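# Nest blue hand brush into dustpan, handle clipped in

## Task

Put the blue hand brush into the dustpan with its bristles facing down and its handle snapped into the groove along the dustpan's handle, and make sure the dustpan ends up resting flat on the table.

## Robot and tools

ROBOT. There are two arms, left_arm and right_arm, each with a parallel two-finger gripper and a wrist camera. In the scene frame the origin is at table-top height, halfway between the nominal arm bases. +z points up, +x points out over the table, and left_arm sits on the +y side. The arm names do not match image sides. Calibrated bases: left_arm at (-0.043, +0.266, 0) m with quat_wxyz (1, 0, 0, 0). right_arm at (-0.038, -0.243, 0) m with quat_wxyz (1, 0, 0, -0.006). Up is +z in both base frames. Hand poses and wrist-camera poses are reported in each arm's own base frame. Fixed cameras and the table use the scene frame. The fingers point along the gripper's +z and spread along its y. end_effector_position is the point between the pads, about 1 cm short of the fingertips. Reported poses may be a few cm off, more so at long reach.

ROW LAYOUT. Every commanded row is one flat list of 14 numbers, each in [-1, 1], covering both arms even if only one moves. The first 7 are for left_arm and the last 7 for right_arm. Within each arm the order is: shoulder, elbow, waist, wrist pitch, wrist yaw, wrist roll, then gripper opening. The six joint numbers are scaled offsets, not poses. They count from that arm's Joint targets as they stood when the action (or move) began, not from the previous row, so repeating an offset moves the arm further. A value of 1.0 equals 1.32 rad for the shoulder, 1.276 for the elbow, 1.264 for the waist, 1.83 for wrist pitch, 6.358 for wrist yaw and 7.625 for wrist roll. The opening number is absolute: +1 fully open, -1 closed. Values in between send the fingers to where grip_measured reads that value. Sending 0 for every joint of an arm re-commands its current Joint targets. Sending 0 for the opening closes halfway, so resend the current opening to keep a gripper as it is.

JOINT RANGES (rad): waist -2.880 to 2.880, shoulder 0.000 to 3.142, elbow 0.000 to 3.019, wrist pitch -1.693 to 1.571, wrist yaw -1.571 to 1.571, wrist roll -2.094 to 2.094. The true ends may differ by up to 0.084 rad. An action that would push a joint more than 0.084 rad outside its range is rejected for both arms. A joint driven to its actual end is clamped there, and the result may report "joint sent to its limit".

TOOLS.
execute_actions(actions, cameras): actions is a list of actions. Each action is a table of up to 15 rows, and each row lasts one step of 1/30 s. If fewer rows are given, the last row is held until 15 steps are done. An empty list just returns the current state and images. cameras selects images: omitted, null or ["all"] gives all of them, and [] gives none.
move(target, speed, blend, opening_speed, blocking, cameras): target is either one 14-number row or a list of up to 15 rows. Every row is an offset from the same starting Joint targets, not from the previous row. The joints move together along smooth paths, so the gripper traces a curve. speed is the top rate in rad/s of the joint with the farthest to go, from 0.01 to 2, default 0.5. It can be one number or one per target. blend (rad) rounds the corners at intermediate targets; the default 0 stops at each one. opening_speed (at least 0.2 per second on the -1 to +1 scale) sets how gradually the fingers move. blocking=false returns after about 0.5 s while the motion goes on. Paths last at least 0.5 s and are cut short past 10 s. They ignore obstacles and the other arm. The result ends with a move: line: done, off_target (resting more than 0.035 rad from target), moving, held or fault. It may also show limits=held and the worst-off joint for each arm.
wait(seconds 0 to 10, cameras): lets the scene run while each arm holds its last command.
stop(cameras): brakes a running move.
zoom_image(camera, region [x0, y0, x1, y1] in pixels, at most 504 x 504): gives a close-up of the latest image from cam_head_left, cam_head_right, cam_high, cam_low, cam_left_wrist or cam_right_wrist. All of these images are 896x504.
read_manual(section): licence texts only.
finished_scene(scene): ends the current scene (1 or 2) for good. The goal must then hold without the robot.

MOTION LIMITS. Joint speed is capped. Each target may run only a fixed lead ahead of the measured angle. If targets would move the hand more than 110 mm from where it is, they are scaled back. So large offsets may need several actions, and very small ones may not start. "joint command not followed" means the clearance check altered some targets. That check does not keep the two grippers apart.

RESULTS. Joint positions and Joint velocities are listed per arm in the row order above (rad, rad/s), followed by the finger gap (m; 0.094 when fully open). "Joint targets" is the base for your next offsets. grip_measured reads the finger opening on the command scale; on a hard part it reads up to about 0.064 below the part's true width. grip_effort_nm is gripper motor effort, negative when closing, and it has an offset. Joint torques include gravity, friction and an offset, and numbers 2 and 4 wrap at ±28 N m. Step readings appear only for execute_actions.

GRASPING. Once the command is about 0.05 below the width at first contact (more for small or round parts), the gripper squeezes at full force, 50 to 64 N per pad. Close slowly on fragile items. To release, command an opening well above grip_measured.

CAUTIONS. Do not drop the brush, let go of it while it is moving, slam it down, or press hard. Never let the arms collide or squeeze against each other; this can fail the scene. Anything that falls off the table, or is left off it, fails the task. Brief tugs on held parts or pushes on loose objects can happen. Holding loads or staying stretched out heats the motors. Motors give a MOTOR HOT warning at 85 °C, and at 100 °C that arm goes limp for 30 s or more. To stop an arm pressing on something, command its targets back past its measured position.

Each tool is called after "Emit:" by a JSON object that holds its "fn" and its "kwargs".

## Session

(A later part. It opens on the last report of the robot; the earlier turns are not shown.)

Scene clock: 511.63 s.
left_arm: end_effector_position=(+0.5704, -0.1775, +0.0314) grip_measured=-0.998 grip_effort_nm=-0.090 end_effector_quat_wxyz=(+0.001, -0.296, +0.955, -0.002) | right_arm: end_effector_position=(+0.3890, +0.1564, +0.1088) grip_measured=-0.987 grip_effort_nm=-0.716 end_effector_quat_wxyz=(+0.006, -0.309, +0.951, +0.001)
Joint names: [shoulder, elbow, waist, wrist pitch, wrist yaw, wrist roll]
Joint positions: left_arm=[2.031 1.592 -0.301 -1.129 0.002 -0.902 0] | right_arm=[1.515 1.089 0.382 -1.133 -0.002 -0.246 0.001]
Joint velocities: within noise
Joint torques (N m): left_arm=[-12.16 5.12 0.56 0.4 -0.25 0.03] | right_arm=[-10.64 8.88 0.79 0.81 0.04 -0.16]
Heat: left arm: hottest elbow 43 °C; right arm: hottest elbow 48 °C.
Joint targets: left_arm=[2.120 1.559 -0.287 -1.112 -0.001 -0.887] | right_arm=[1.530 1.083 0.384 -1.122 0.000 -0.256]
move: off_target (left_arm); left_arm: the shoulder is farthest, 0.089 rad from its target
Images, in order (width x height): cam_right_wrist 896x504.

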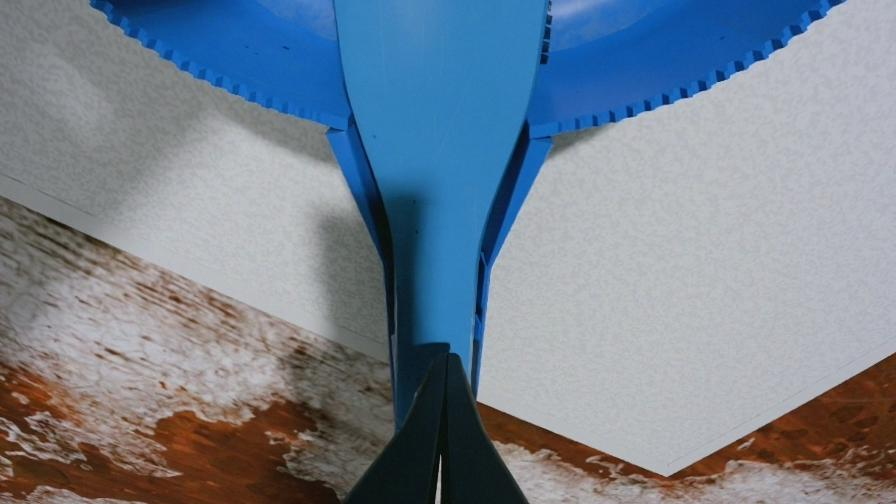

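Emit:
{"fn": "move", "kwargs": {"target": [0,0,0,0,0,0,-1,0,0,0.016,0,0,0.0025,-1], "speed": 0.1, "cameras": ["cam_right_wrist"]}}

Scene clock: 520.90 s.
left_arm: end_effector_position=(+0.5704, -0.1775, +0.0314) grip_measured=-0.998 grip_effort_nm=-0.090 end_effector_quat_wxyz=(+0.001, -0.296, +0.955, -0.002) | right_arm: end_effector_position=(+0.3866, +0.1625, +0.1088) grip_measured=-0.987 grip_effort_nm=-0.711 end_effector_quat_wxyz=(+0.006, -0.317, +0.949, +0.001)
Joint names: [shoulder, elbow, waist, wrist pitch, wrist yaw, wrist roll]
Joint positions: left_arm=[2.031 1.592 -0.301 -1.129 0.002 -0.902 0] | right_arm=[1.515 1.089 0.398 -1.132 -0.002 -0.246 0.001]
Joint velocities: within noise
Joint torques (N m): left_arm=[-12.34 5.09 0.62 0.44 -0.24 0.04] | right_arm=[-10.52 8.91 1.2 0.85 0.03 0.03]
Heat: left arm: hottest elbow 42 °C; right arm: hottest elbow 46 °C.
Joint targets: left_arm=[2.120 1.559 -0.287 -1.112 -0.001 -0.887] | right_arm=[1.530 1.083 0.404 -1.122 0.000 -0.237]
move: off_target (left_arm); left_arm: the shoulder is farthest, 0.089 rad from its target
Images, in order (width x height): cam_right_wrist 896x504.

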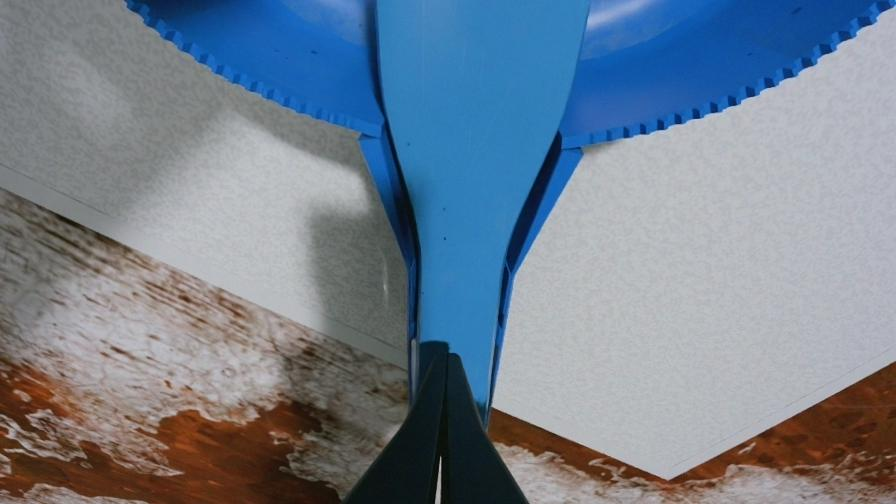

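Emit:
{"fn": "move", "kwargs": {"target": [0,0,0,0,0,0,-1,0.0455,-0.035,0,0.0,0,0,-1], "speed": 0.06, "cameras": ["cam_right_wrist","cam_left_wrist"]}}

Scene clock: 527.70 s.
left_arm: end_effector_position=(+0.5704, -0.1774, +0.0314) grip_measured=-0.998 grip_effort_nm=-0.090 end_effector_quat_wxyz=(+0.001, -0.295, +0.955, -0.001) | right_arm: end_effector_position=(+0.3743, +0.1575, +0.0790) grip_measured=-0.987 grip_effort_nm=-0.716 end_effector_quat_wxyz=(-0.031, -0.317, +0.948, -0.002)
Joint names: [shoulder, elbow, waist, wrist pitch, wrist yaw, wrist roll]
Joint positions: left_arm=[2.031 1.592 -0.301 -1.129 0.001 -0.9 0] | right_arm=[1.564 1.058 0.399 -1.126 -0.001 -0.246 0.001]
Joint velocities: within noise
Joint torques (N m): left_arm=[-12.28 5.15 0.62 0.46 -0.19 0.03] | right_arm=[-9.23 7.39 1.2 0.5 0.03 0.03]
Heat: left arm: hottest elbow 41 °C; right arm: hottest elbow 45 °C.
Joint targets: left_arm=[2.120 1.559 -0.287 -1.112 0.000 -0.887] | right_arm=[1.590 1.038 0.404 -1.122 0.000 -0.237]
move: off_target (left_arm); left_arm: the shoulder is farthest, 0.089 rad from its target
Images, in order (width x height): cam_left_wrist 896x504, cam_right_wrist 896x504.

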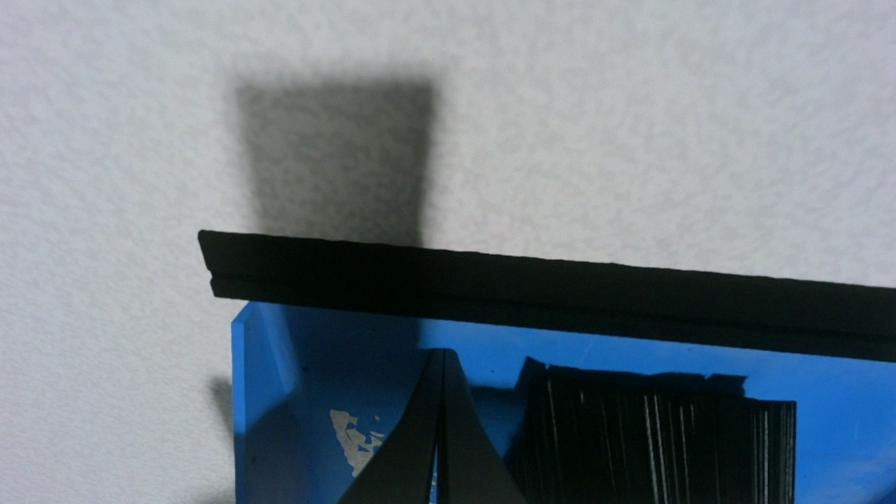

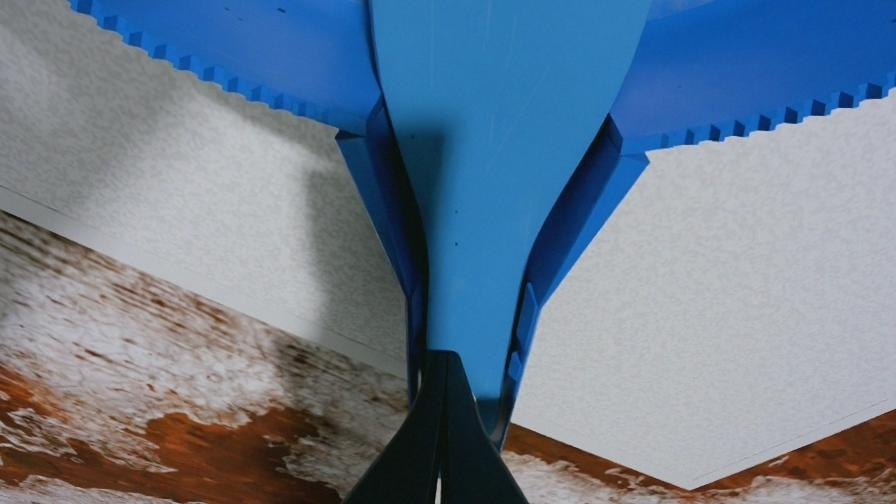

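Emit:
{"fn": "move", "kwargs": {"target": [[0,0,0,0,0,0,-1,-0.027,0,0,0,0,0,-1],[0,0,0,0,0,0,-1,-0.027,0,-0.0245,0.033,0,-0.0041,-1]], "speed": 0.1, "cameras": ["cam_right_wrist"]}}

Scene clock: 536.80 s.
left_arm: end_effector_position=(+0.5705, -0.1773, +0.0314) grip_measured=-0.998 grip_effort_nm=-0.085 end_effector_quat_wxyz=(+0.001, -0.295, +0.955, -0.001) | right_arm: end_effector_position=(+0.3859, +0.1551, +0.0816) grip_measured=-0.987 grip_effort_nm=-0.711 end_effector_quat_wxyz=(-0.002, -0.314, +0.949, +0.001)
Joint names: [shoulder, elbow, waist, wrist pitch, wrist yaw, wrist roll]
Joint positions: left_arm=[2.031 1.592 -0.301 -1.129 0 -0.9 0] | right_arm=[1.55 1.05 0.383 -1.076 -0.001 -0.257 0.001]
Joint velocities: within noise
Joint torques (N m): left_arm=[-12.22 5.08 0.73 0.44 -0.16 0.02] | right_arm=[-11.4 8.02 -0.26 0.99 0 -0.19]
Heat: left arm: hottest elbow 41 °C; right arm: hottest elbow 45 °C.
Joint targets: left_arm=[2.120 1.559 -0.287 -1.112 -0.001 -0.887] | right_arm=[1.554 1.038 0.373 -1.061 0.000 -0.269]
move: off_target (left_arm); left_arm: the shoulder is farthest, 0.089 rad from its target
Images, in order (width x height): cam_right_wrist 896x504.

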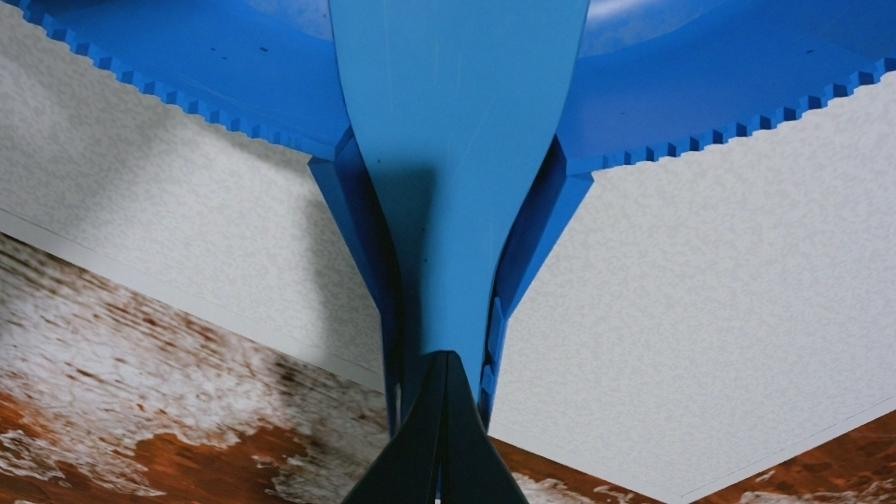

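Emit:
{"fn": "move", "kwargs": {"target": [0,0,0,0,0,0,-1,0.053,-0.035,0,0.018,0,0,-1], "speed": 0.06, "cameras": ["cam_right_wrist"]}}

Scene clock: 541.87 s.
left_arm: end_effector_position=(+0.5705, -0.1773, +0.0317) grip_measured=-0.998 grip_effort_nm=-0.090 end_effector_quat_wxyz=(+0.001, -0.295, +0.955, -0.001) | right_arm: end_effector_position=(+0.3835, +0.1542, +0.0727) grip_measured=-0.987 grip_effort_nm=-0.720 end_effector_quat_wxyz=(-0.004, -0.315, +0.949, +0.000)
Joint names: [shoulder, elbow, waist, wrist pitch, wrist yaw, wrist roll]
Joint positions: left_arm=[2.031 1.592 -0.301 -1.129 0 -0.9 0] | right_arm=[1.558 1.033 0.383 -1.054 -0.001 -0.258 0.001]
Joint velocities: within noise
Joint torques (N m): left_arm=[-12.34 5.12 0.67 0.47 -0.17 0.03] | right_arm=[-7.18 5.67 -0.21 1.47 0 -0.16]
Heat: left arm: hottest elbow 40 °C; right arm: hottest elbow 45 °C.
Joint targets: left_arm=[2.120 1.559 -0.287 -1.112 -0.001 -0.887] | right_arm=[1.624 0.993 0.373 -1.028 0.000 -0.269]
move: off_target (left_arm, right_arm); left_arm: the shoulder is farthest, 0.089 rad from its target; right_arm: the shoulder is farthest, 0.066 rad from its target
Images, in order (width x height): cam_right_wrist 896x504.

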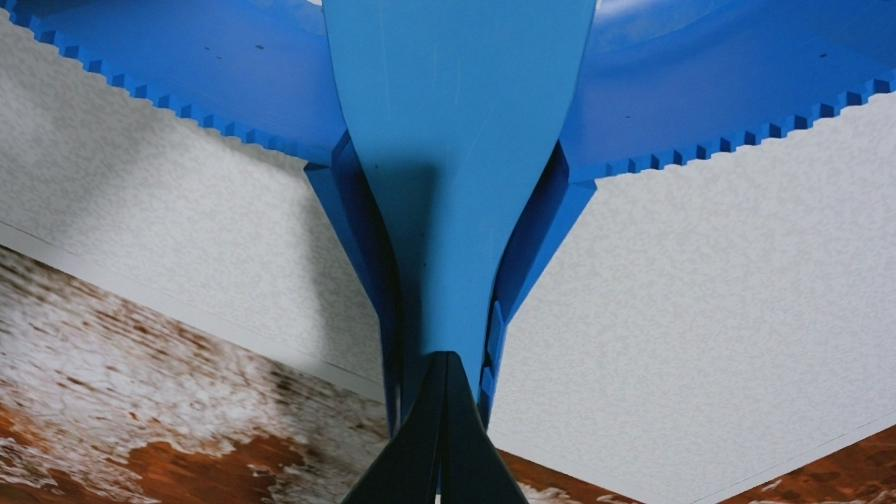

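Emit:
{"fn": "move", "kwargs": {"target": [0,0,0,0,0,0,-1,0.038,-0.026,0,0.005,0,0,-1], "speed": 0.06, "cameras": ["cam_right_wrist"]}}

Emit:
{"fn": "move", "kwargs": {"target": [0,0,0,0,0,0,-1,0.034,-0.024,0,0.004,0,0,-1], "speed": 0.06, "cameras": ["cam_right_wrist","cam_left_wrist"]}}

Scene clock: 546.67 s.
left_arm: end_effector_position=(+0.5709, -0.1774, +0.0345) grip_measured=-0.998 grip_effort_nm=-0.090 end_effector_quat_wxyz=(+0.003, -0.295, +0.955, -0.002) | right_arm: end_effector_position=(+0.3815, +0.1530, +0.0679) grip_measured=-0.987 grip_effort_nm=-0.720 end_effector_quat_wxyz=(-0.010, -0.314, +0.949, +0.000)
Joint names: [shoulder, elbow, waist, wrist pitch, wrist yaw, wrist roll]
Joint positions: left_arm=[2.026 1.592 -0.301 -1.129 0 -0.9 0] | right_arm=[1.567 1.029 0.382 -1.054 -0.001 -0.258 0.001]
Joint velocities: within noise
Joint torques (N m): left_arm=[-11.93 5.14 0.56 0.42 -0.17 0.03] | right_arm=[-4.31 3.25 -0.15 1.8 0 -0.16]
Heat: left arm: hottest elbow 40 °C; right arm: hottest elbow 44 °C.
Joint targets: left_arm=[2.120 1.559 -0.287 -1.112 -0.001 -0.887] | right_arm=[1.674 0.960 0.373 -1.019 0.000 -0.269]
move: off_target (left_arm, right_arm); left_arm: the shoulder is farthest, 0.094 rad from its target; right_arm: the shoulder is farthest, 0.108 rad from its target
Images, in order (width x height): cam_right_wrist 896x504.

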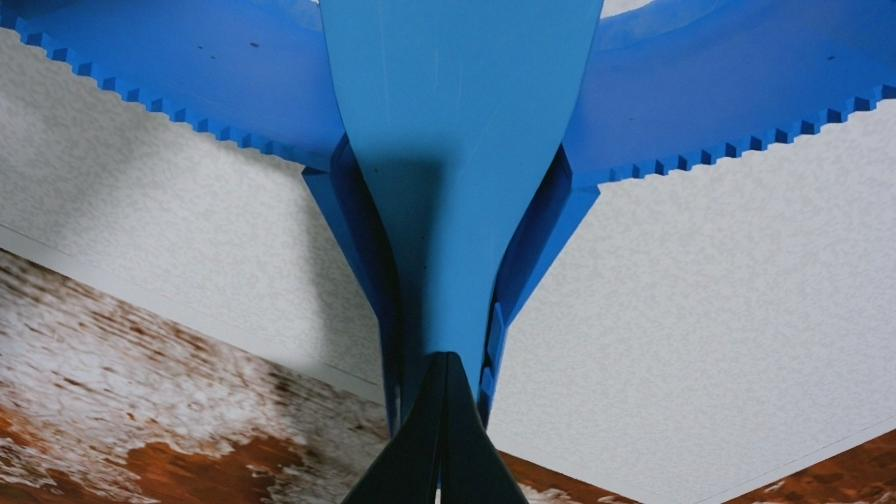

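Scene clock: 547.77 s.
left_arm: end_effector_position=(+0.5718, -0.1777, +0.0402) grip_measured=-0.998 grip_effort_nm=-0.090 end_effector_quat_wxyz=(+0.008, -0.295, +0.955, -0.005) | right_arm: end_effector_position=(+0.3768, +0.1514, +0.0602) grip_measured=-0.987 grip_effort_nm=-0.716 end_effector_quat_wxyz=(-0.021, -0.314, +0.949, +0.000)
Joint names: [shoulder, elbow, waist, wrist pitch, wrist yaw, wrist roll]
Joint positions: left_arm=[2.016 1.592 -0.301 -1.129 0 -0.9 0] | right_arm=[1.578 1.019 0.382 -1.052 -0.003 -0.258 0.001]
Joint velocities: within noise
Joint torques (N m): left_arm=[-10.87 5.22 0.73 0.49 -0.17 0.02] | right_arm=[-2.02 1.44 -0.15 2.03 0.07 -0.17]
Heat: left arm: hottest elbow 40 °C; right arm: hottest elbow 44 °C.
Joint targets: left_arm=[2.120 1.559 -0.287 -1.112 -0.001 -0.887] | right_arm=[1.719 0.929 0.373 -1.012 0.000 -0.269]
move: off_target (left_arm, right_arm); left_arm: the shoulder is farthest, 0.104 rad from its target; right_arm: the shoulder is farthest, 0.140 rad from its target
Images, in order (width x height): cam_left_wrist 896x504, cam_right_wrist 896x504.

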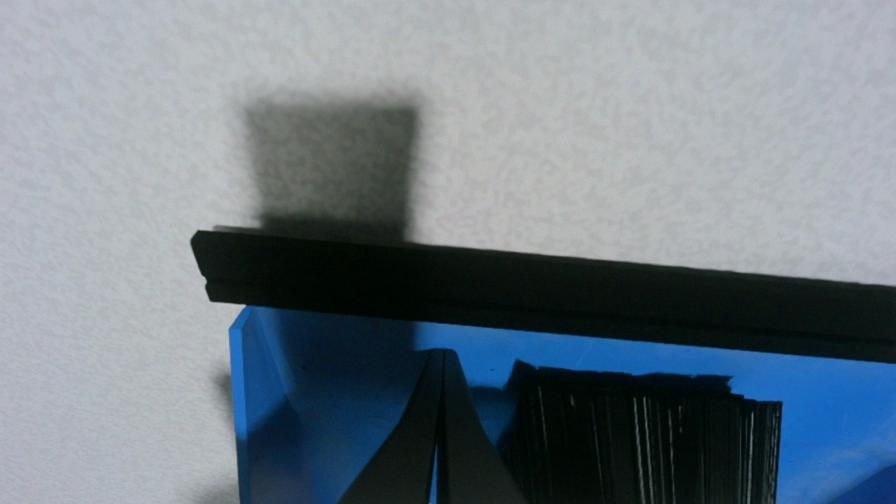

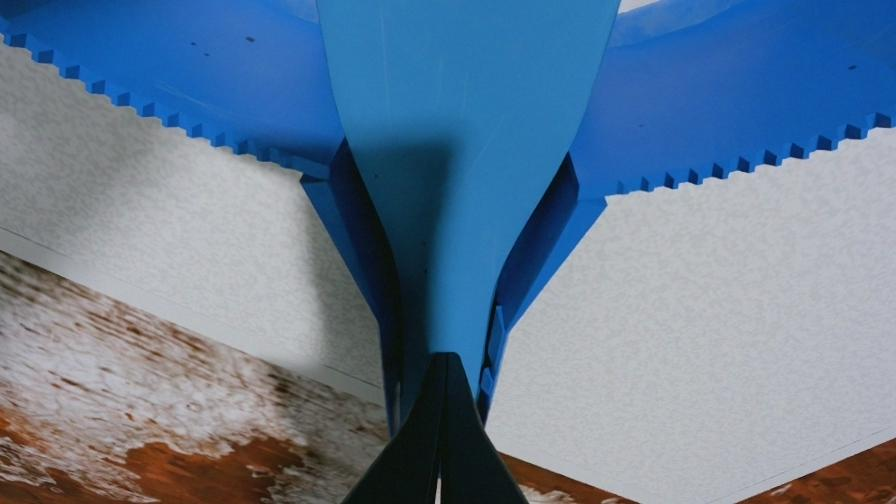

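Emit:
{"fn": "move", "kwargs": {"target": [0.09,-0.045,0,0.0,0,0,-1,-0.06,0.035,0,0,0,0,-1], "speed": 0.08, "cameras": ["cam_right_wrist","cam_left_wrist"]}}

Scene clock: 553.67 s.
left_arm: end_effector_position=(+0.5704, -0.1769, +0.0308) grip_measured=-0.998 grip_effort_nm=-0.095 end_effector_quat_wxyz=(+0.001, -0.295, +0.955, +0.000) | right_arm: end_effector_position=(+0.3821, +0.1536, +0.0696) grip_measured=-0.987 grip_effort_nm=-0.711 end_effector_quat_wxyz=(-0.003, -0.314, +0.949, +0.001)
Joint names: [shoulder, elbow, waist, wrist pitch, wrist yaw, wrist roll]
Joint positions: left_arm=[2.032 1.592 -0.301 -1.129 -0.002 -0.9 0] | right_arm=[1.557 1.022 0.382 -1.042 -0.003 -0.258 0.001]
Joint velocities: within noise
Joint torques (N m): left_arm=[-8.06 2.85 0.26 0.27 -0.11 -0.01] | right_arm=[-5.89 4.92 -0.15 1.65 0.08 -0.16]
Heat: left arm: hottest elbow 40 °C; right arm: hottest elbow 43 °C.
Joint targets: left_arm=[2.175 1.529 -0.291 -1.117 -0.001 -0.891] | right_arm=[1.640 0.974 0.373 -1.012 0.000 -0.269]
move: off_target (left_arm, right_arm); left_arm: the shoulder is farthest, 0.207 rad from its target; right_arm: the shoulder is farthest, 0.083 rad from its target
Images, in order (width x height): cam_left_wrist 896x504, cam_right_wrist 896x504.

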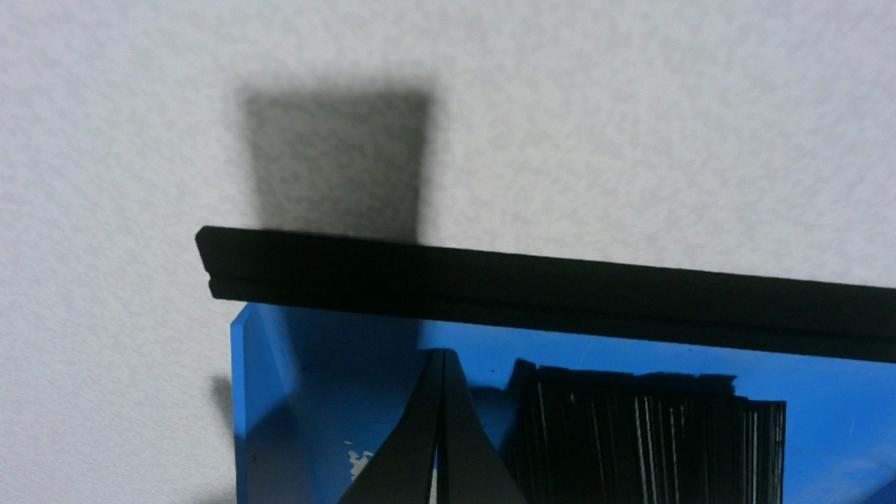

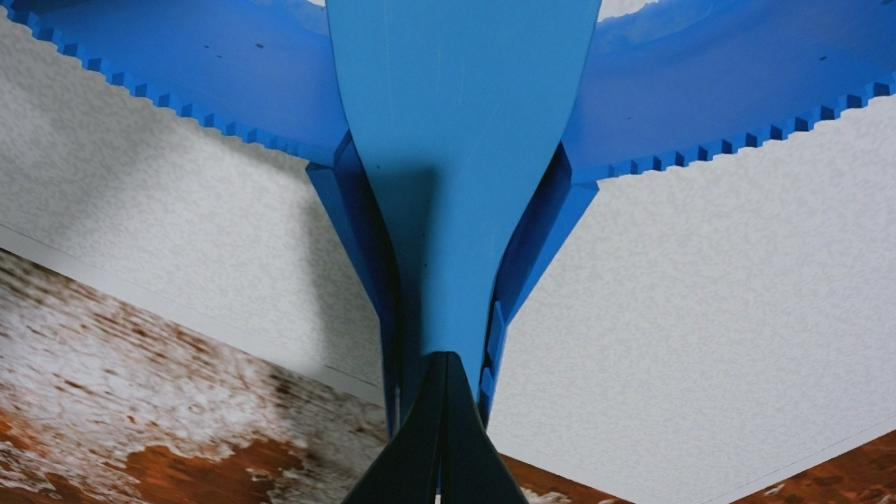

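Emit:
{"fn": "move", "kwargs": {"target": [0,0,0,0,0,0,-1,0.06,-0.035,0,0.005,0,0,-1], "speed": 0.08, "cameras": ["cam_right_wrist","cam_left_wrist"]}}

Emit:
{"fn": "move", "kwargs": {"target": [0,0,0,0,0,0,-1,0.025,-0.015,0,0.00,0,0,-1], "speed": 0.06, "cameras": ["cam_right_wrist","cam_left_wrist"]}}

Scene clock: 561.53 s.
left_arm: end_effector_position=(+0.5705, -0.1770, +0.0310) grip_measured=-0.998 grip_effort_nm=-0.095 end_effector_quat_wxyz=(+0.001, -0.295, +0.955, +0.000) | right_arm: end_effector_position=(+0.3807, +0.1530, +0.0650) grip_measured=-0.987 grip_effort_nm=-0.711 end_effector_quat_wxyz=(-0.009, -0.314, +0.949, +0.001)
Joint names: [shoulder, elbow, waist, wrist pitch, wrist yaw, wrist roll]
Joint positions: left_arm=[2.032 1.592 -0.301 -1.129 -0.002 -0.9 0] | right_arm=[1.567 1.02 0.382 -1.041 -0.003 -0.258 0.001]
Joint velocities: within noise
Joint torques (N m): left_arm=[-8.06 2.88 0.26 0.27 -0.11 -0.02] | right_arm=[-0.85 1.44 -0.15 1.98 0.07 -0.16]
Heat: left arm: hottest elbow 39 °C; right arm: hottest elbow 42 °C.
Joint targets: left_arm=[2.175 1.529 -0.291 -1.117 -0.001 -0.891] | right_arm=[1.719 0.930 0.373 -1.003 0.000 -0.269]
move: off_target (left_arm, right_arm); left_arm: the shoulder is farthest, 0.143 rad from its target; right_arm: the shoulder is farthest, 0.152 rad from its target
Images, in order (width x height): cam_left_wrist 896x504, cam_right_wrist 896x504.

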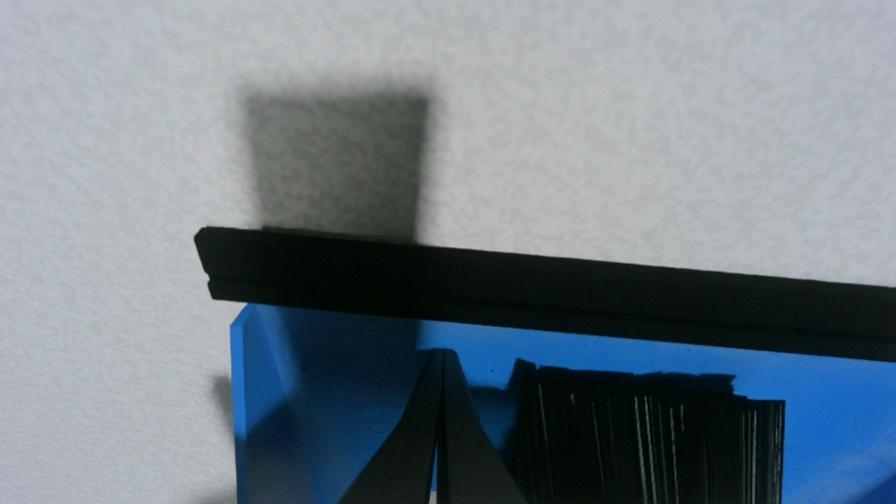

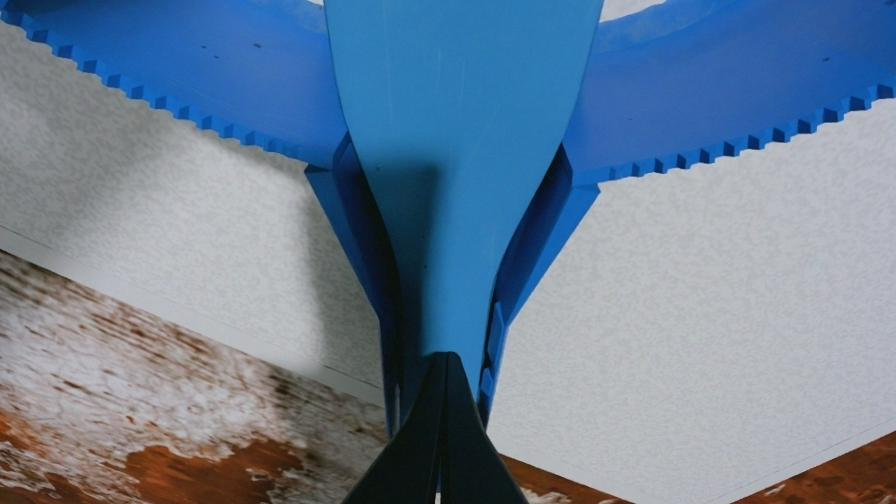

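Scene clock: 562.30 s.
left_arm: end_effector_position=(+0.5708, -0.1771, +0.0332) grip_measured=-0.998 grip_effort_nm=-0.100 end_effector_quat_wxyz=(+0.003, -0.295, +0.955, -0.001) | right_arm: end_effector_position=(+0.3776, +0.1517, +0.0612) grip_measured=-0.987 grip_effort_nm=-0.720 end_effector_quat_wxyz=(-0.015, -0.314, +0.949, +0.000)
Joint names: [shoulder, elbow, waist, wrist pitch, wrist yaw, wrist roll]
Joint positions: left_arm=[2.028 1.592 -0.301 -1.129 -0.002 -0.9 0] | right_arm=[1.572 1.014 0.382 -1.042 -0.003 -0.258 0.001]
Joint velocities: within noise
Joint torques (N m): left_arm=[-7.88 2.95 0.21 0.29 -0.11 -0.01] | right_arm=[0.62 0.35 -0.15 2.04 0.05 -0.16]
Heat: left arm: hottest elbow 39 °C; right arm: hottest elbow 41 °C.
Joint targets: left_arm=[2.172 1.530 -0.291 -1.118 -0.001 -0.891] | right_arm=[1.750 0.911 0.374 -1.003 0.000 -0.269]
move: off_target (left_arm, right_arm); left_arm: the shoulder is farthest, 0.147 rad from its target; right_arm: the shoulder is farthest, 0.180 rad from its target
Images, in order (width x height): cam_left_wrist 896x504, cam_right_wrist 896x504.

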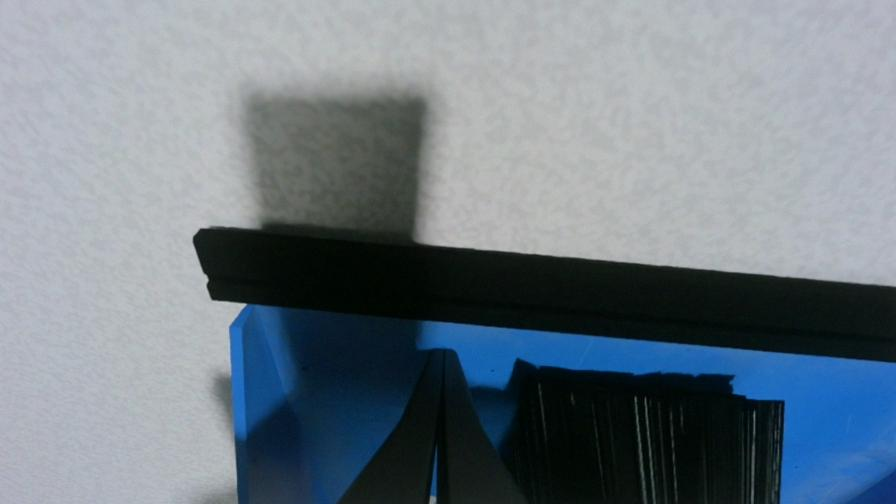

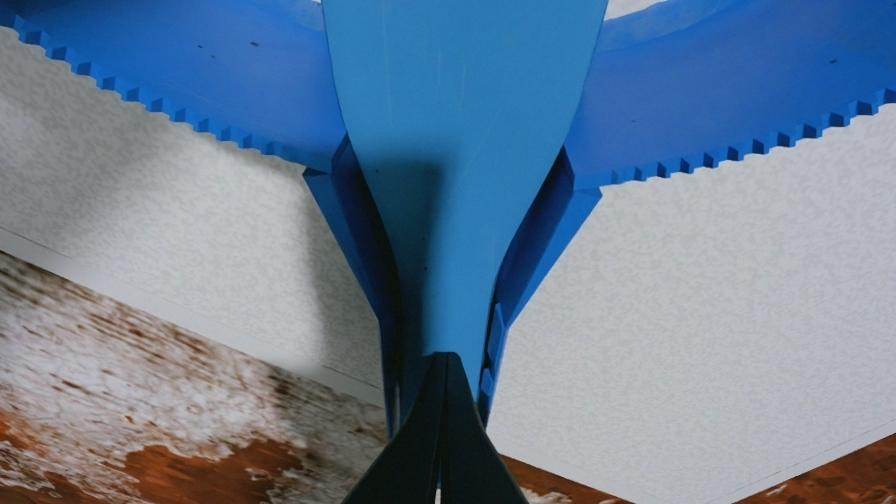

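Emit:
{"fn": "move", "kwargs": {"target": [[-0.04,0.02,0,0,0,0,-1,-0.13,0.06,0,-0.01,0,0,-1],[-0.04,0.02,0,0,0,0,-1,-0.2045,0.2453,0,-0.1541,0,0,-1]], "speed": [0.12,0.25], "cameras": ["cam_right_wrist","cam_left_wrist"]}}

Scene clock: 572.00 s.
left_arm: end_effector_position=(+0.5712, -0.1772, +0.0314) grip_measured=-0.998 grip_effort_nm=-0.090 end_effector_quat_wxyz=(+0.003, -0.295, +0.955, -0.001) | right_arm: end_effector_position=(+0.3882, +0.1552, +0.1535) grip_measured=-0.987 grip_effort_nm=-0.716 end_effector_quat_wxyz=(-0.005, -0.314, +0.949, +0.001)
Joint names: [shoulder, elbow, waist, wrist pitch, wrist yaw, wrist roll]
Joint positions: left_arm=[2.031 1.592 -0.301 -1.126 -0.002 -0.9 0] | right_arm=[1.482 1.178 0.38 -1.276 -0.002 -0.258 0.001]
Joint velocities: within noise
Joint torques (N m): left_arm=[-12.4 4.92 0.26 0.13 -0.09 -0.02] | right_arm=[-11.34 13.65 -0.03 0.03 0.04 -0.16]
Heat: left arm: hottest elbow 39 °C; right arm: hottest elbow 41 °C.
Joint targets: left_arm=[2.119 1.556 -0.291 -1.118 -0.001 -0.891] | right_arm=[1.480 1.225 0.373 -1.285 0.000 -0.269]
move: off_target (left_arm, right_arm); left_arm: the shoulder is farthest, 0.088 rad from its target; right_arm: the elbow is farthest, 0.046 rad from its target
Images, in order (width x height): cam_left_wrist 896x504, cam_right_wrist 896x504.

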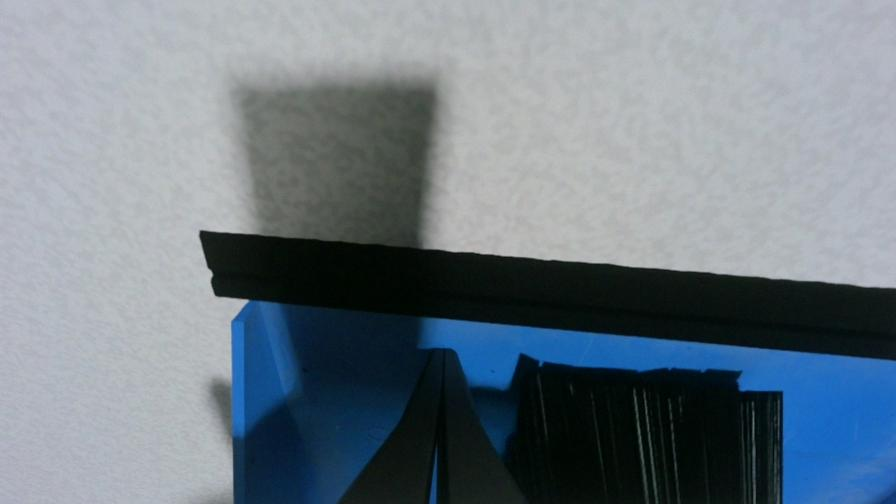

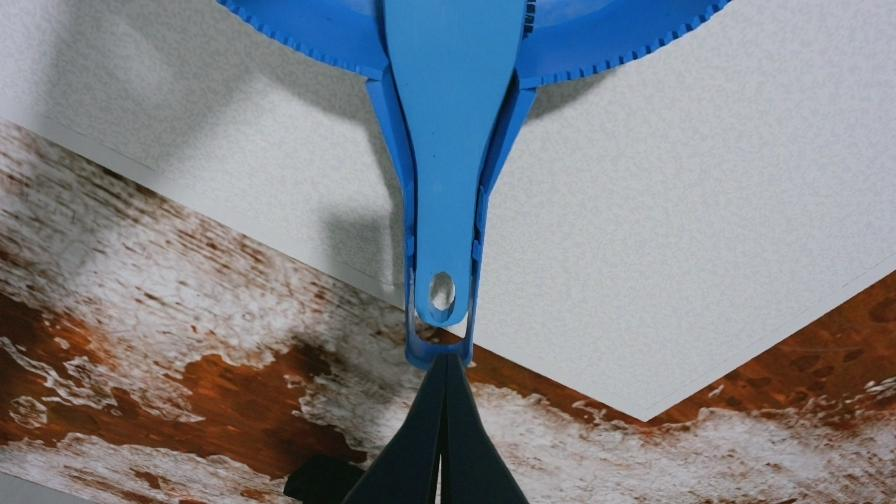

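Emit:
{"fn": "zoom_image", "kwargs": {"camera": "cam_right_wrist", "region": [360, 160, 530, 380]}}

Emit:
{"fn": "move", "kwargs": {"target": [0,0,0,0,0,0,-1,-0.0985,-0.2547,-0.4977,0.5383,-0.0629,0.0353,-1], "speed": 0.8, "cameras": []}}

Emit:
{"fn": "move", "kwargs": {"target": [0,0,0,0,0,0,-1,0.2,-0.5345,-0.1424,0.9273,-0.1079,0,-1], "speed": 0.8, "cameras": ["cam_right_wrist"]}}

Scaled by 2.291 from the camera's 896x504 image, which has a finer 1280x720 frame.

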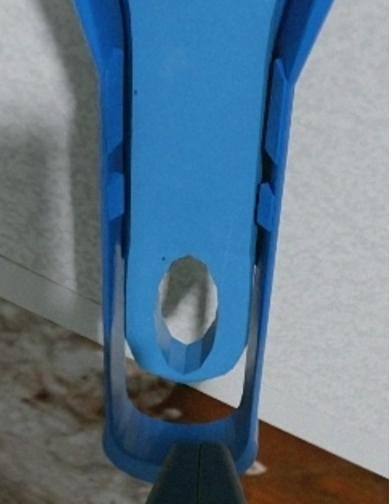

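Scene clock: 577.83 s.
left_arm: end_effector_position=(+0.5712, -0.1772, +0.0314) grip_measured=-0.998 grip_effort_nm=-0.090 end_effector_quat_wxyz=(+0.003, -0.295, +0.955, -0.001) | right_arm: end_effector_position=(+0.5193, -0.0664, +0.1867) grip_measured=-0.987 grip_effort_nm=-0.720 end_effector_quat_wxyz=(+0.404, +0.033, +0.905, +0.130)
Joint names: [shoulder, elbow, waist, wrist pitch, wrist yaw, wrist roll]
Joint positions: left_arm=[2.031 1.592 -0.301 -1.126 -0.002 -0.9 0] | right_arm=[1.358 0.906 -0.254 -0.316 -0.398 -0.011 0.001]
Joint velocities: within noise
Joint torques (N m): left_arm=[-12.4 4.88 0.15 0.14 -0.1 -0.02] | right_arm=[-11.05 9.98 0.5 2.28 -0.31 0.04]
Heat: left arm: hottest elbow 39 °C; right arm: hottest elbow 41 °C.
Joint targets: left_arm=[2.119 1.556 -0.291 -1.118 -0.001 -0.891] | right_arm=[1.350 0.900 -0.255 -0.300 -0.400 0.001]
move: off_target (left_arm); left_arm: the shoulder is farthest, 0.088 rad from its target
No camera images: "cameras" was empty.

Scene clock: 580.70 s.
left_arm: end_effector_position=(+0.5712, -0.1772, +0.0314) grip_measured=-0.998 grip_effort_nm=-0.085 end_effector_quat_wxyz=(+0.003, -0.295, +0.955, -0.001) | right_arm: end_effector_position=(+0.3622, +0.0012, +0.1321) grip_measured=-0.987 grip_effort_nm=-0.716 end_effector_quat_wxyz=(+0.671, -0.231, +0.668, +0.224)
Joint names: [shoulder, elbow, waist, wrist pitch, wrist yaw, wrist roll]
Joint positions: left_arm=[2.031 1.592 -0.301 -1.126 -0.002 -0.9 0] | right_arm=[1.602 0.223 -0.428 1.381 -1.084 -0.009 0.001]
Joint velocities: within noise
Joint torques (N m): left_arm=[-12.45 4.88 0.32 0.16 -0.1 -0.02] | right_arm=[-6.59 2.97 -0.03 2.44 -0.1 0.04]
Heat: left arm: hottest elbow 39 °C; right arm: hottest elbow 41 °C.
Joint targets: left_arm=[2.119 1.556 -0.291 -1.118 -0.001 -0.891] | right_arm=[1.615 0.217 -0.436 1.397 -1.086 0.001]
move: off_target (left_arm); left_arm: the shoulder is farthest, 0.088 rad from its target
Images, in order (width x height): cam_right_wrist 896x504.

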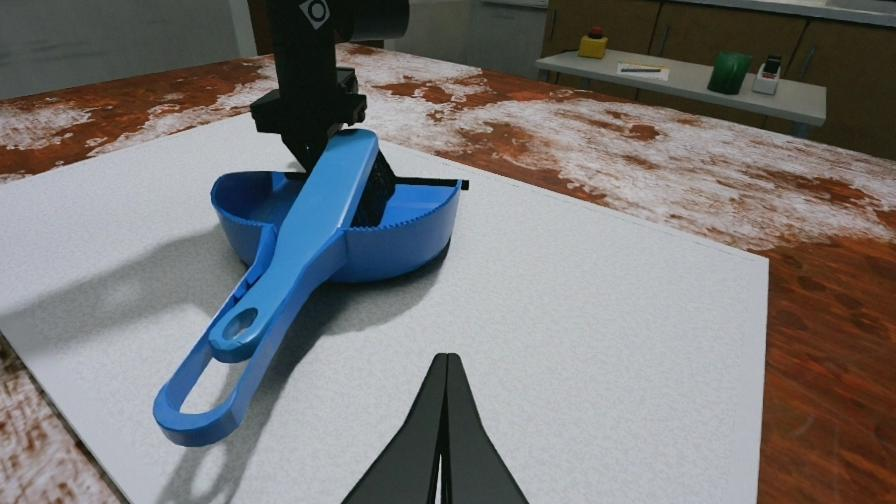

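Emit:
{"fn": "zoom_image", "kwargs": {"camera": "cam_right_wrist", "region": [150, 200, 390, 450]}}

Scaled by 2.016 from the camera's 896x504 image, which has a finer 1280x720 frame.

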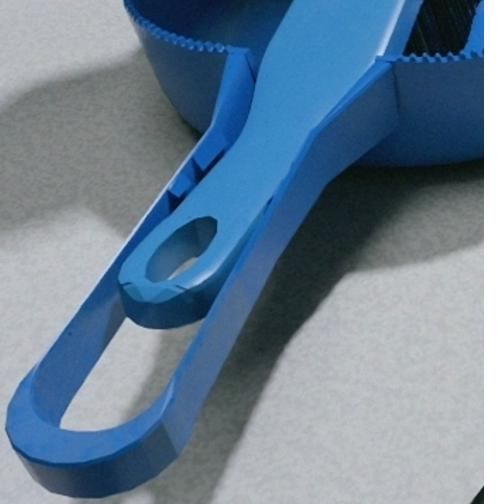

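Emit:
{"fn": "move", "kwargs": {"target": [0,0,0,0,0,0,-1,-0.05,-0.145,0.1424,0.0672,0.0283,0,-1], "speed": 0.6, "cameras": ["cam_right_wrist"]}}

Emit:
{"fn": "zoom_image", "kwargs": {"camera": "cam_right_wrist", "region": [340, 120, 560, 340]}}

Scene clock: 595.77 s.
left_arm: end_effector_position=(+0.5712, -0.1772, +0.0314) grip_measured=-0.998 grip_effort_nm=-0.090 end_effector_quat_wxyz=(+0.003, -0.295, +0.955, -0.001) | right_arm: end_effector_position=(+0.3093, +0.0567, +0.1263) grip_measured=-0.987 grip_effort_nm=-0.720 end_effector_quat_wxyz=(+0.668, -0.225, +0.674, +0.224)
Joint names: [shoulder, elbow, waist, wrist pitch, wrist yaw, wrist roll]
Joint positions: left_arm=[2.031 1.592 -0.301 -1.126 -0.002 -0.9 0] | right_arm=[1.554 0.037 -0.263 1.503 -0.909 -0.009 0.001]
Joint velocities: within noise
Joint torques (N m): left_arm=[-12.4 4.89 0.21 0.17 -0.1 -0.01] | right_arm=[-6.12 1.77 1.26 2.28 0.06 0.04]
Heat: left arm: hottest elbow 38 °C; right arm: hottest elbow 39 °C.
Joint targets: left_arm=[2.119 1.556 -0.291 -1.118 -0.001 -0.891] | right_arm=[1.548 0.032 -0.256 1.520 -0.906 0.000]
move: off_target (left_arm); left_arm: the shoulder is farthest, 0.088 rad from its target
Images, in order (width x height): cam_right_wrist 896x504.

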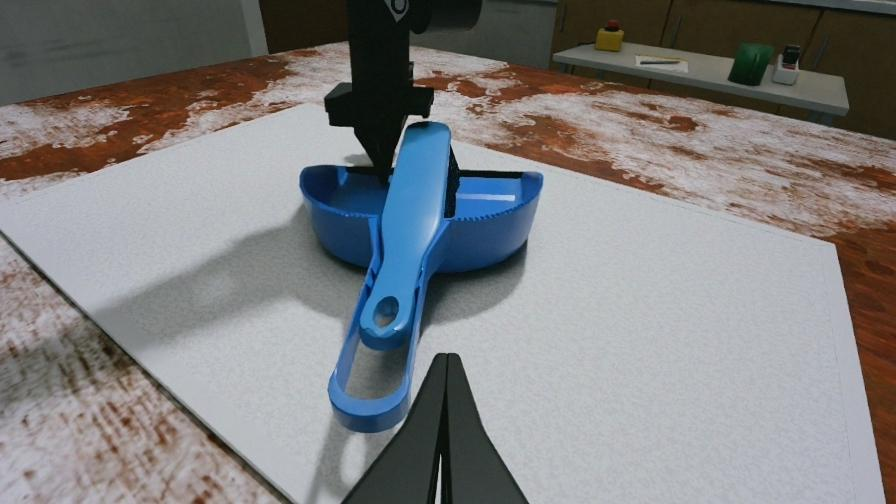

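Scaled by 2.291 from the camera's 896x504 image, which has a finer 1280x720 frame.

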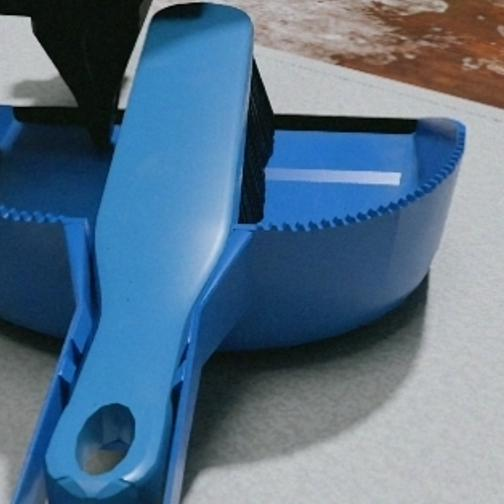

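Emit:
{"fn": "zoom_image", "kwargs": {"camera": "cam_right_wrist", "region": [330, 220, 450, 340]}}

Scaled by 4.200 from the camera's 896x504 image, which has a finer 1280x720 frame.

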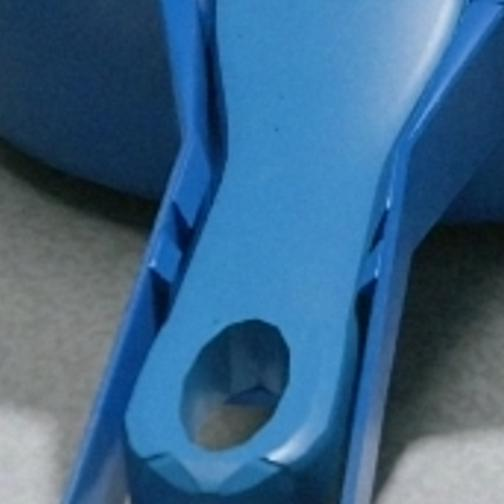

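Emit:
{"fn": "move", "kwargs": {"target": [0,0,0,0,0,0,-1,-0.15,0.6795,0,-0.9945,0.0796,0,-1], "speed": 0.8, "cameras": []}}

Emit:
{"fn": "move", "kwargs": {"target": [0.055,0.0,0,0,0,0,-1,0.0985,0.254,0.506,-0.5383,0.0629,-0.034,-1], "speed": 0.6, "cameras": ["cam_right_wrist"]}}

Scene clock: 613.27 s.
left_arm: end_effector_position=(+0.5712, -0.1772, +0.0314) grip_measured=-0.998 grip_effort_nm=-0.090 end_effector_quat_wxyz=(+0.003, -0.295, +0.955, -0.001) | right_arm: end_effector_position=(+0.5043, -0.0662, +0.1653) grip_measured=-0.987 grip_effort_nm=-0.711 end_effector_quat_wxyz=(+0.393, +0.039, +0.909, +0.133)
Joint names: [shoulder, elbow, waist, wrist pitch, wrist yaw, wrist roll]
Joint positions: left_arm=[2.031 1.592 -0.301 -1.126 -0.002 -0.9 0] | right_arm=[1.354 0.851 -0.262 -0.29 -0.402 -0.009 0.001]
Joint velocities: within noise
Joint torques (N m): left_arm=[-12.45 4.9 0.21 0.16 -0.1 -0.02] | right_arm=[-10.4 14.31 1.26 1.24 -0.15 0.01]
Heat: left arm: hottest elbow 38 °C; right arm: hottest elbow 38 °C.
Joint targets: left_arm=[2.119 1.556 -0.291 -1.118 -0.001 -0.891] | right_arm=[1.351 0.899 -0.256 -0.300 -0.400 0.000]
move: off_target (left_arm, right_arm); left_arm: the shoulder is farthest, 0.088 rad from its target; right_arm: the elbow is farthest, 0.048 rad from its target
No camera images: "cameras" was empty.

Scene clock: 615.63 s.
left_arm: end_effector_position=(+0.5705, -0.1770, +0.0270) grip_measured=-0.998 grip_effort_nm=-0.085 end_effector_quat_wxyz=(+0.000, -0.295, +0.955, +0.001) | right_arm: end_effector_position=(+0.3851, +0.1551, +0.1580) grip_measured=-0.987 grip_effort_nm=-0.711 end_effector_quat_wxyz=(+0.001, -0.310, +0.951, +0.001)
Joint names: [shoulder, elbow, waist, wrist pitch, wrist yaw, wrist roll]
Joint positions: left_arm=[2.039 1.592 -0.301 -1.126 -0.002 -0.9 0] | right_arm=[1.464 1.171 0.383 -1.276 -0.002 -0.247 0.001]
Joint velocities: within noise
Joint torques (N m): left_arm=[-7.24 4.86 0.32 0.16 -0.1 -0.01] | right_arm=[-10.23 14.19 1.14 0.18 0.03 -0.15]
Heat: left arm: hottest elbow 38 °C; right arm: hottest elbow 39 °C.
Joint targets: left_arm=[2.192 1.556 -0.291 -1.118 -0.001 -0.891] | right_arm=[1.481 1.223 0.384 -1.285 0.000 -0.259]
move: off_target (left_arm, right_arm); left_arm: the shoulder is farthest, 0.153 rad from its target; right_arm: the elbow is farthest, 0.052 rad from its target
Images, in order (width x height): cam_right_wrist 896x504.

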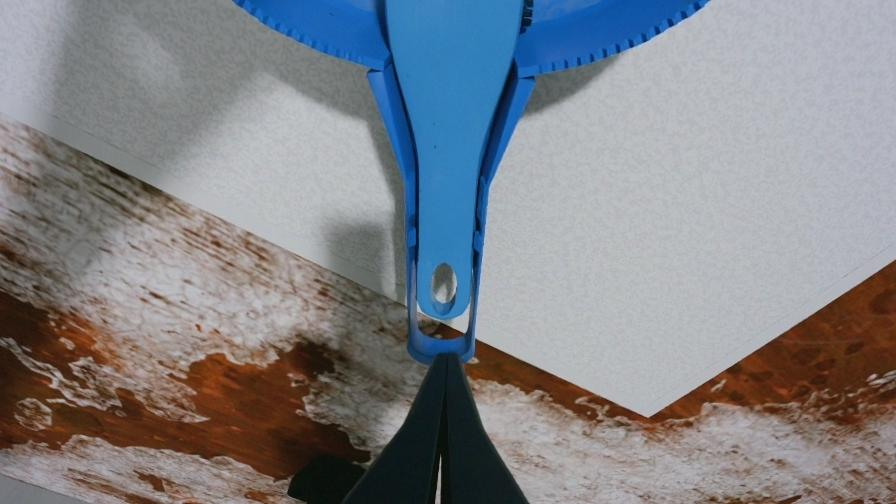

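Emit:
{"fn": "move", "kwargs": {"target": [0,0,0,0,0,0,-1,0.0795,-0.1176,0,0.124,0,0,-1], "speed": 0.1, "cameras": ["cam_right_wrist"]}}

Scene clock: 625.93 s.
left_arm: end_effector_position=(+0.5705, -0.1770, +0.0267) grip_measured=-0.998 grip_effort_nm=-0.095 end_effector_quat_wxyz=(+0.000, -0.295, +0.955, +0.001) | right_arm: end_effector_position=(+0.3981, +0.1603, +0.0838) grip_measured=-0.987 grip_effort_nm=-0.711 end_effector_quat_wxyz=(+0.006, -0.310, +0.951, +0.001)
Joint names: [shoulder, elbow, waist, wrist pitch, wrist yaw, wrist roll]
Joint positions: left_arm=[2.039 1.592 -0.301 -1.126 -0.002 -0.9 0] | right_arm=[1.57 1.08 0.383 -1.07 -0.002 -0.248 0.001]
Joint velocities: within noise
Joint torques (N m): left_arm=[-7.24 4.86 0.21 0.14 -0.1 -0.02] | right_arm=[-10.99 8.44 0.73 0.9 0.03 -0.16]
Heat: left arm: hottest elbow 38 °C; right arm: hottest elbow 41 °C.
Joint targets: left_arm=[2.192 1.556 -0.291 -1.118 -0.001 -0.891] | right_arm=[1.585 1.073 0.384 -1.058 0.000 -0.259]
move: off_target (left_arm); left_arm: the shoulder is farthest, 0.153 rad from its target
Images, in order (width x height): cam_right_wrist 896x504.

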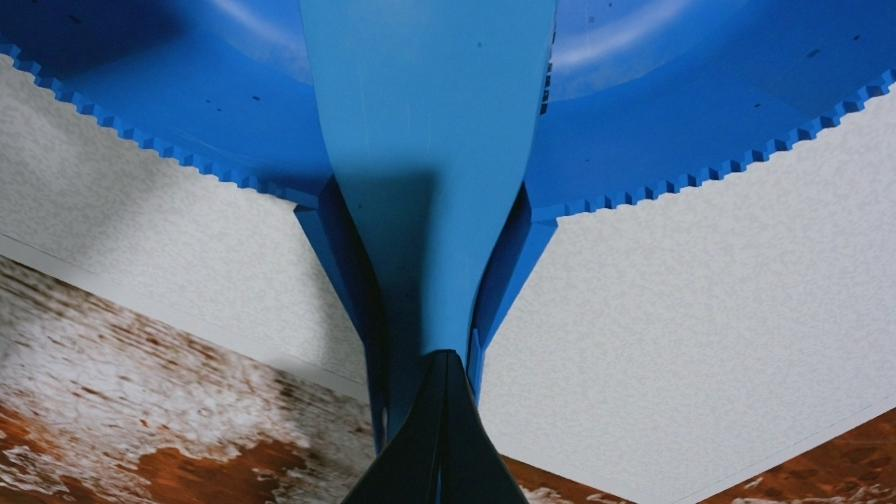

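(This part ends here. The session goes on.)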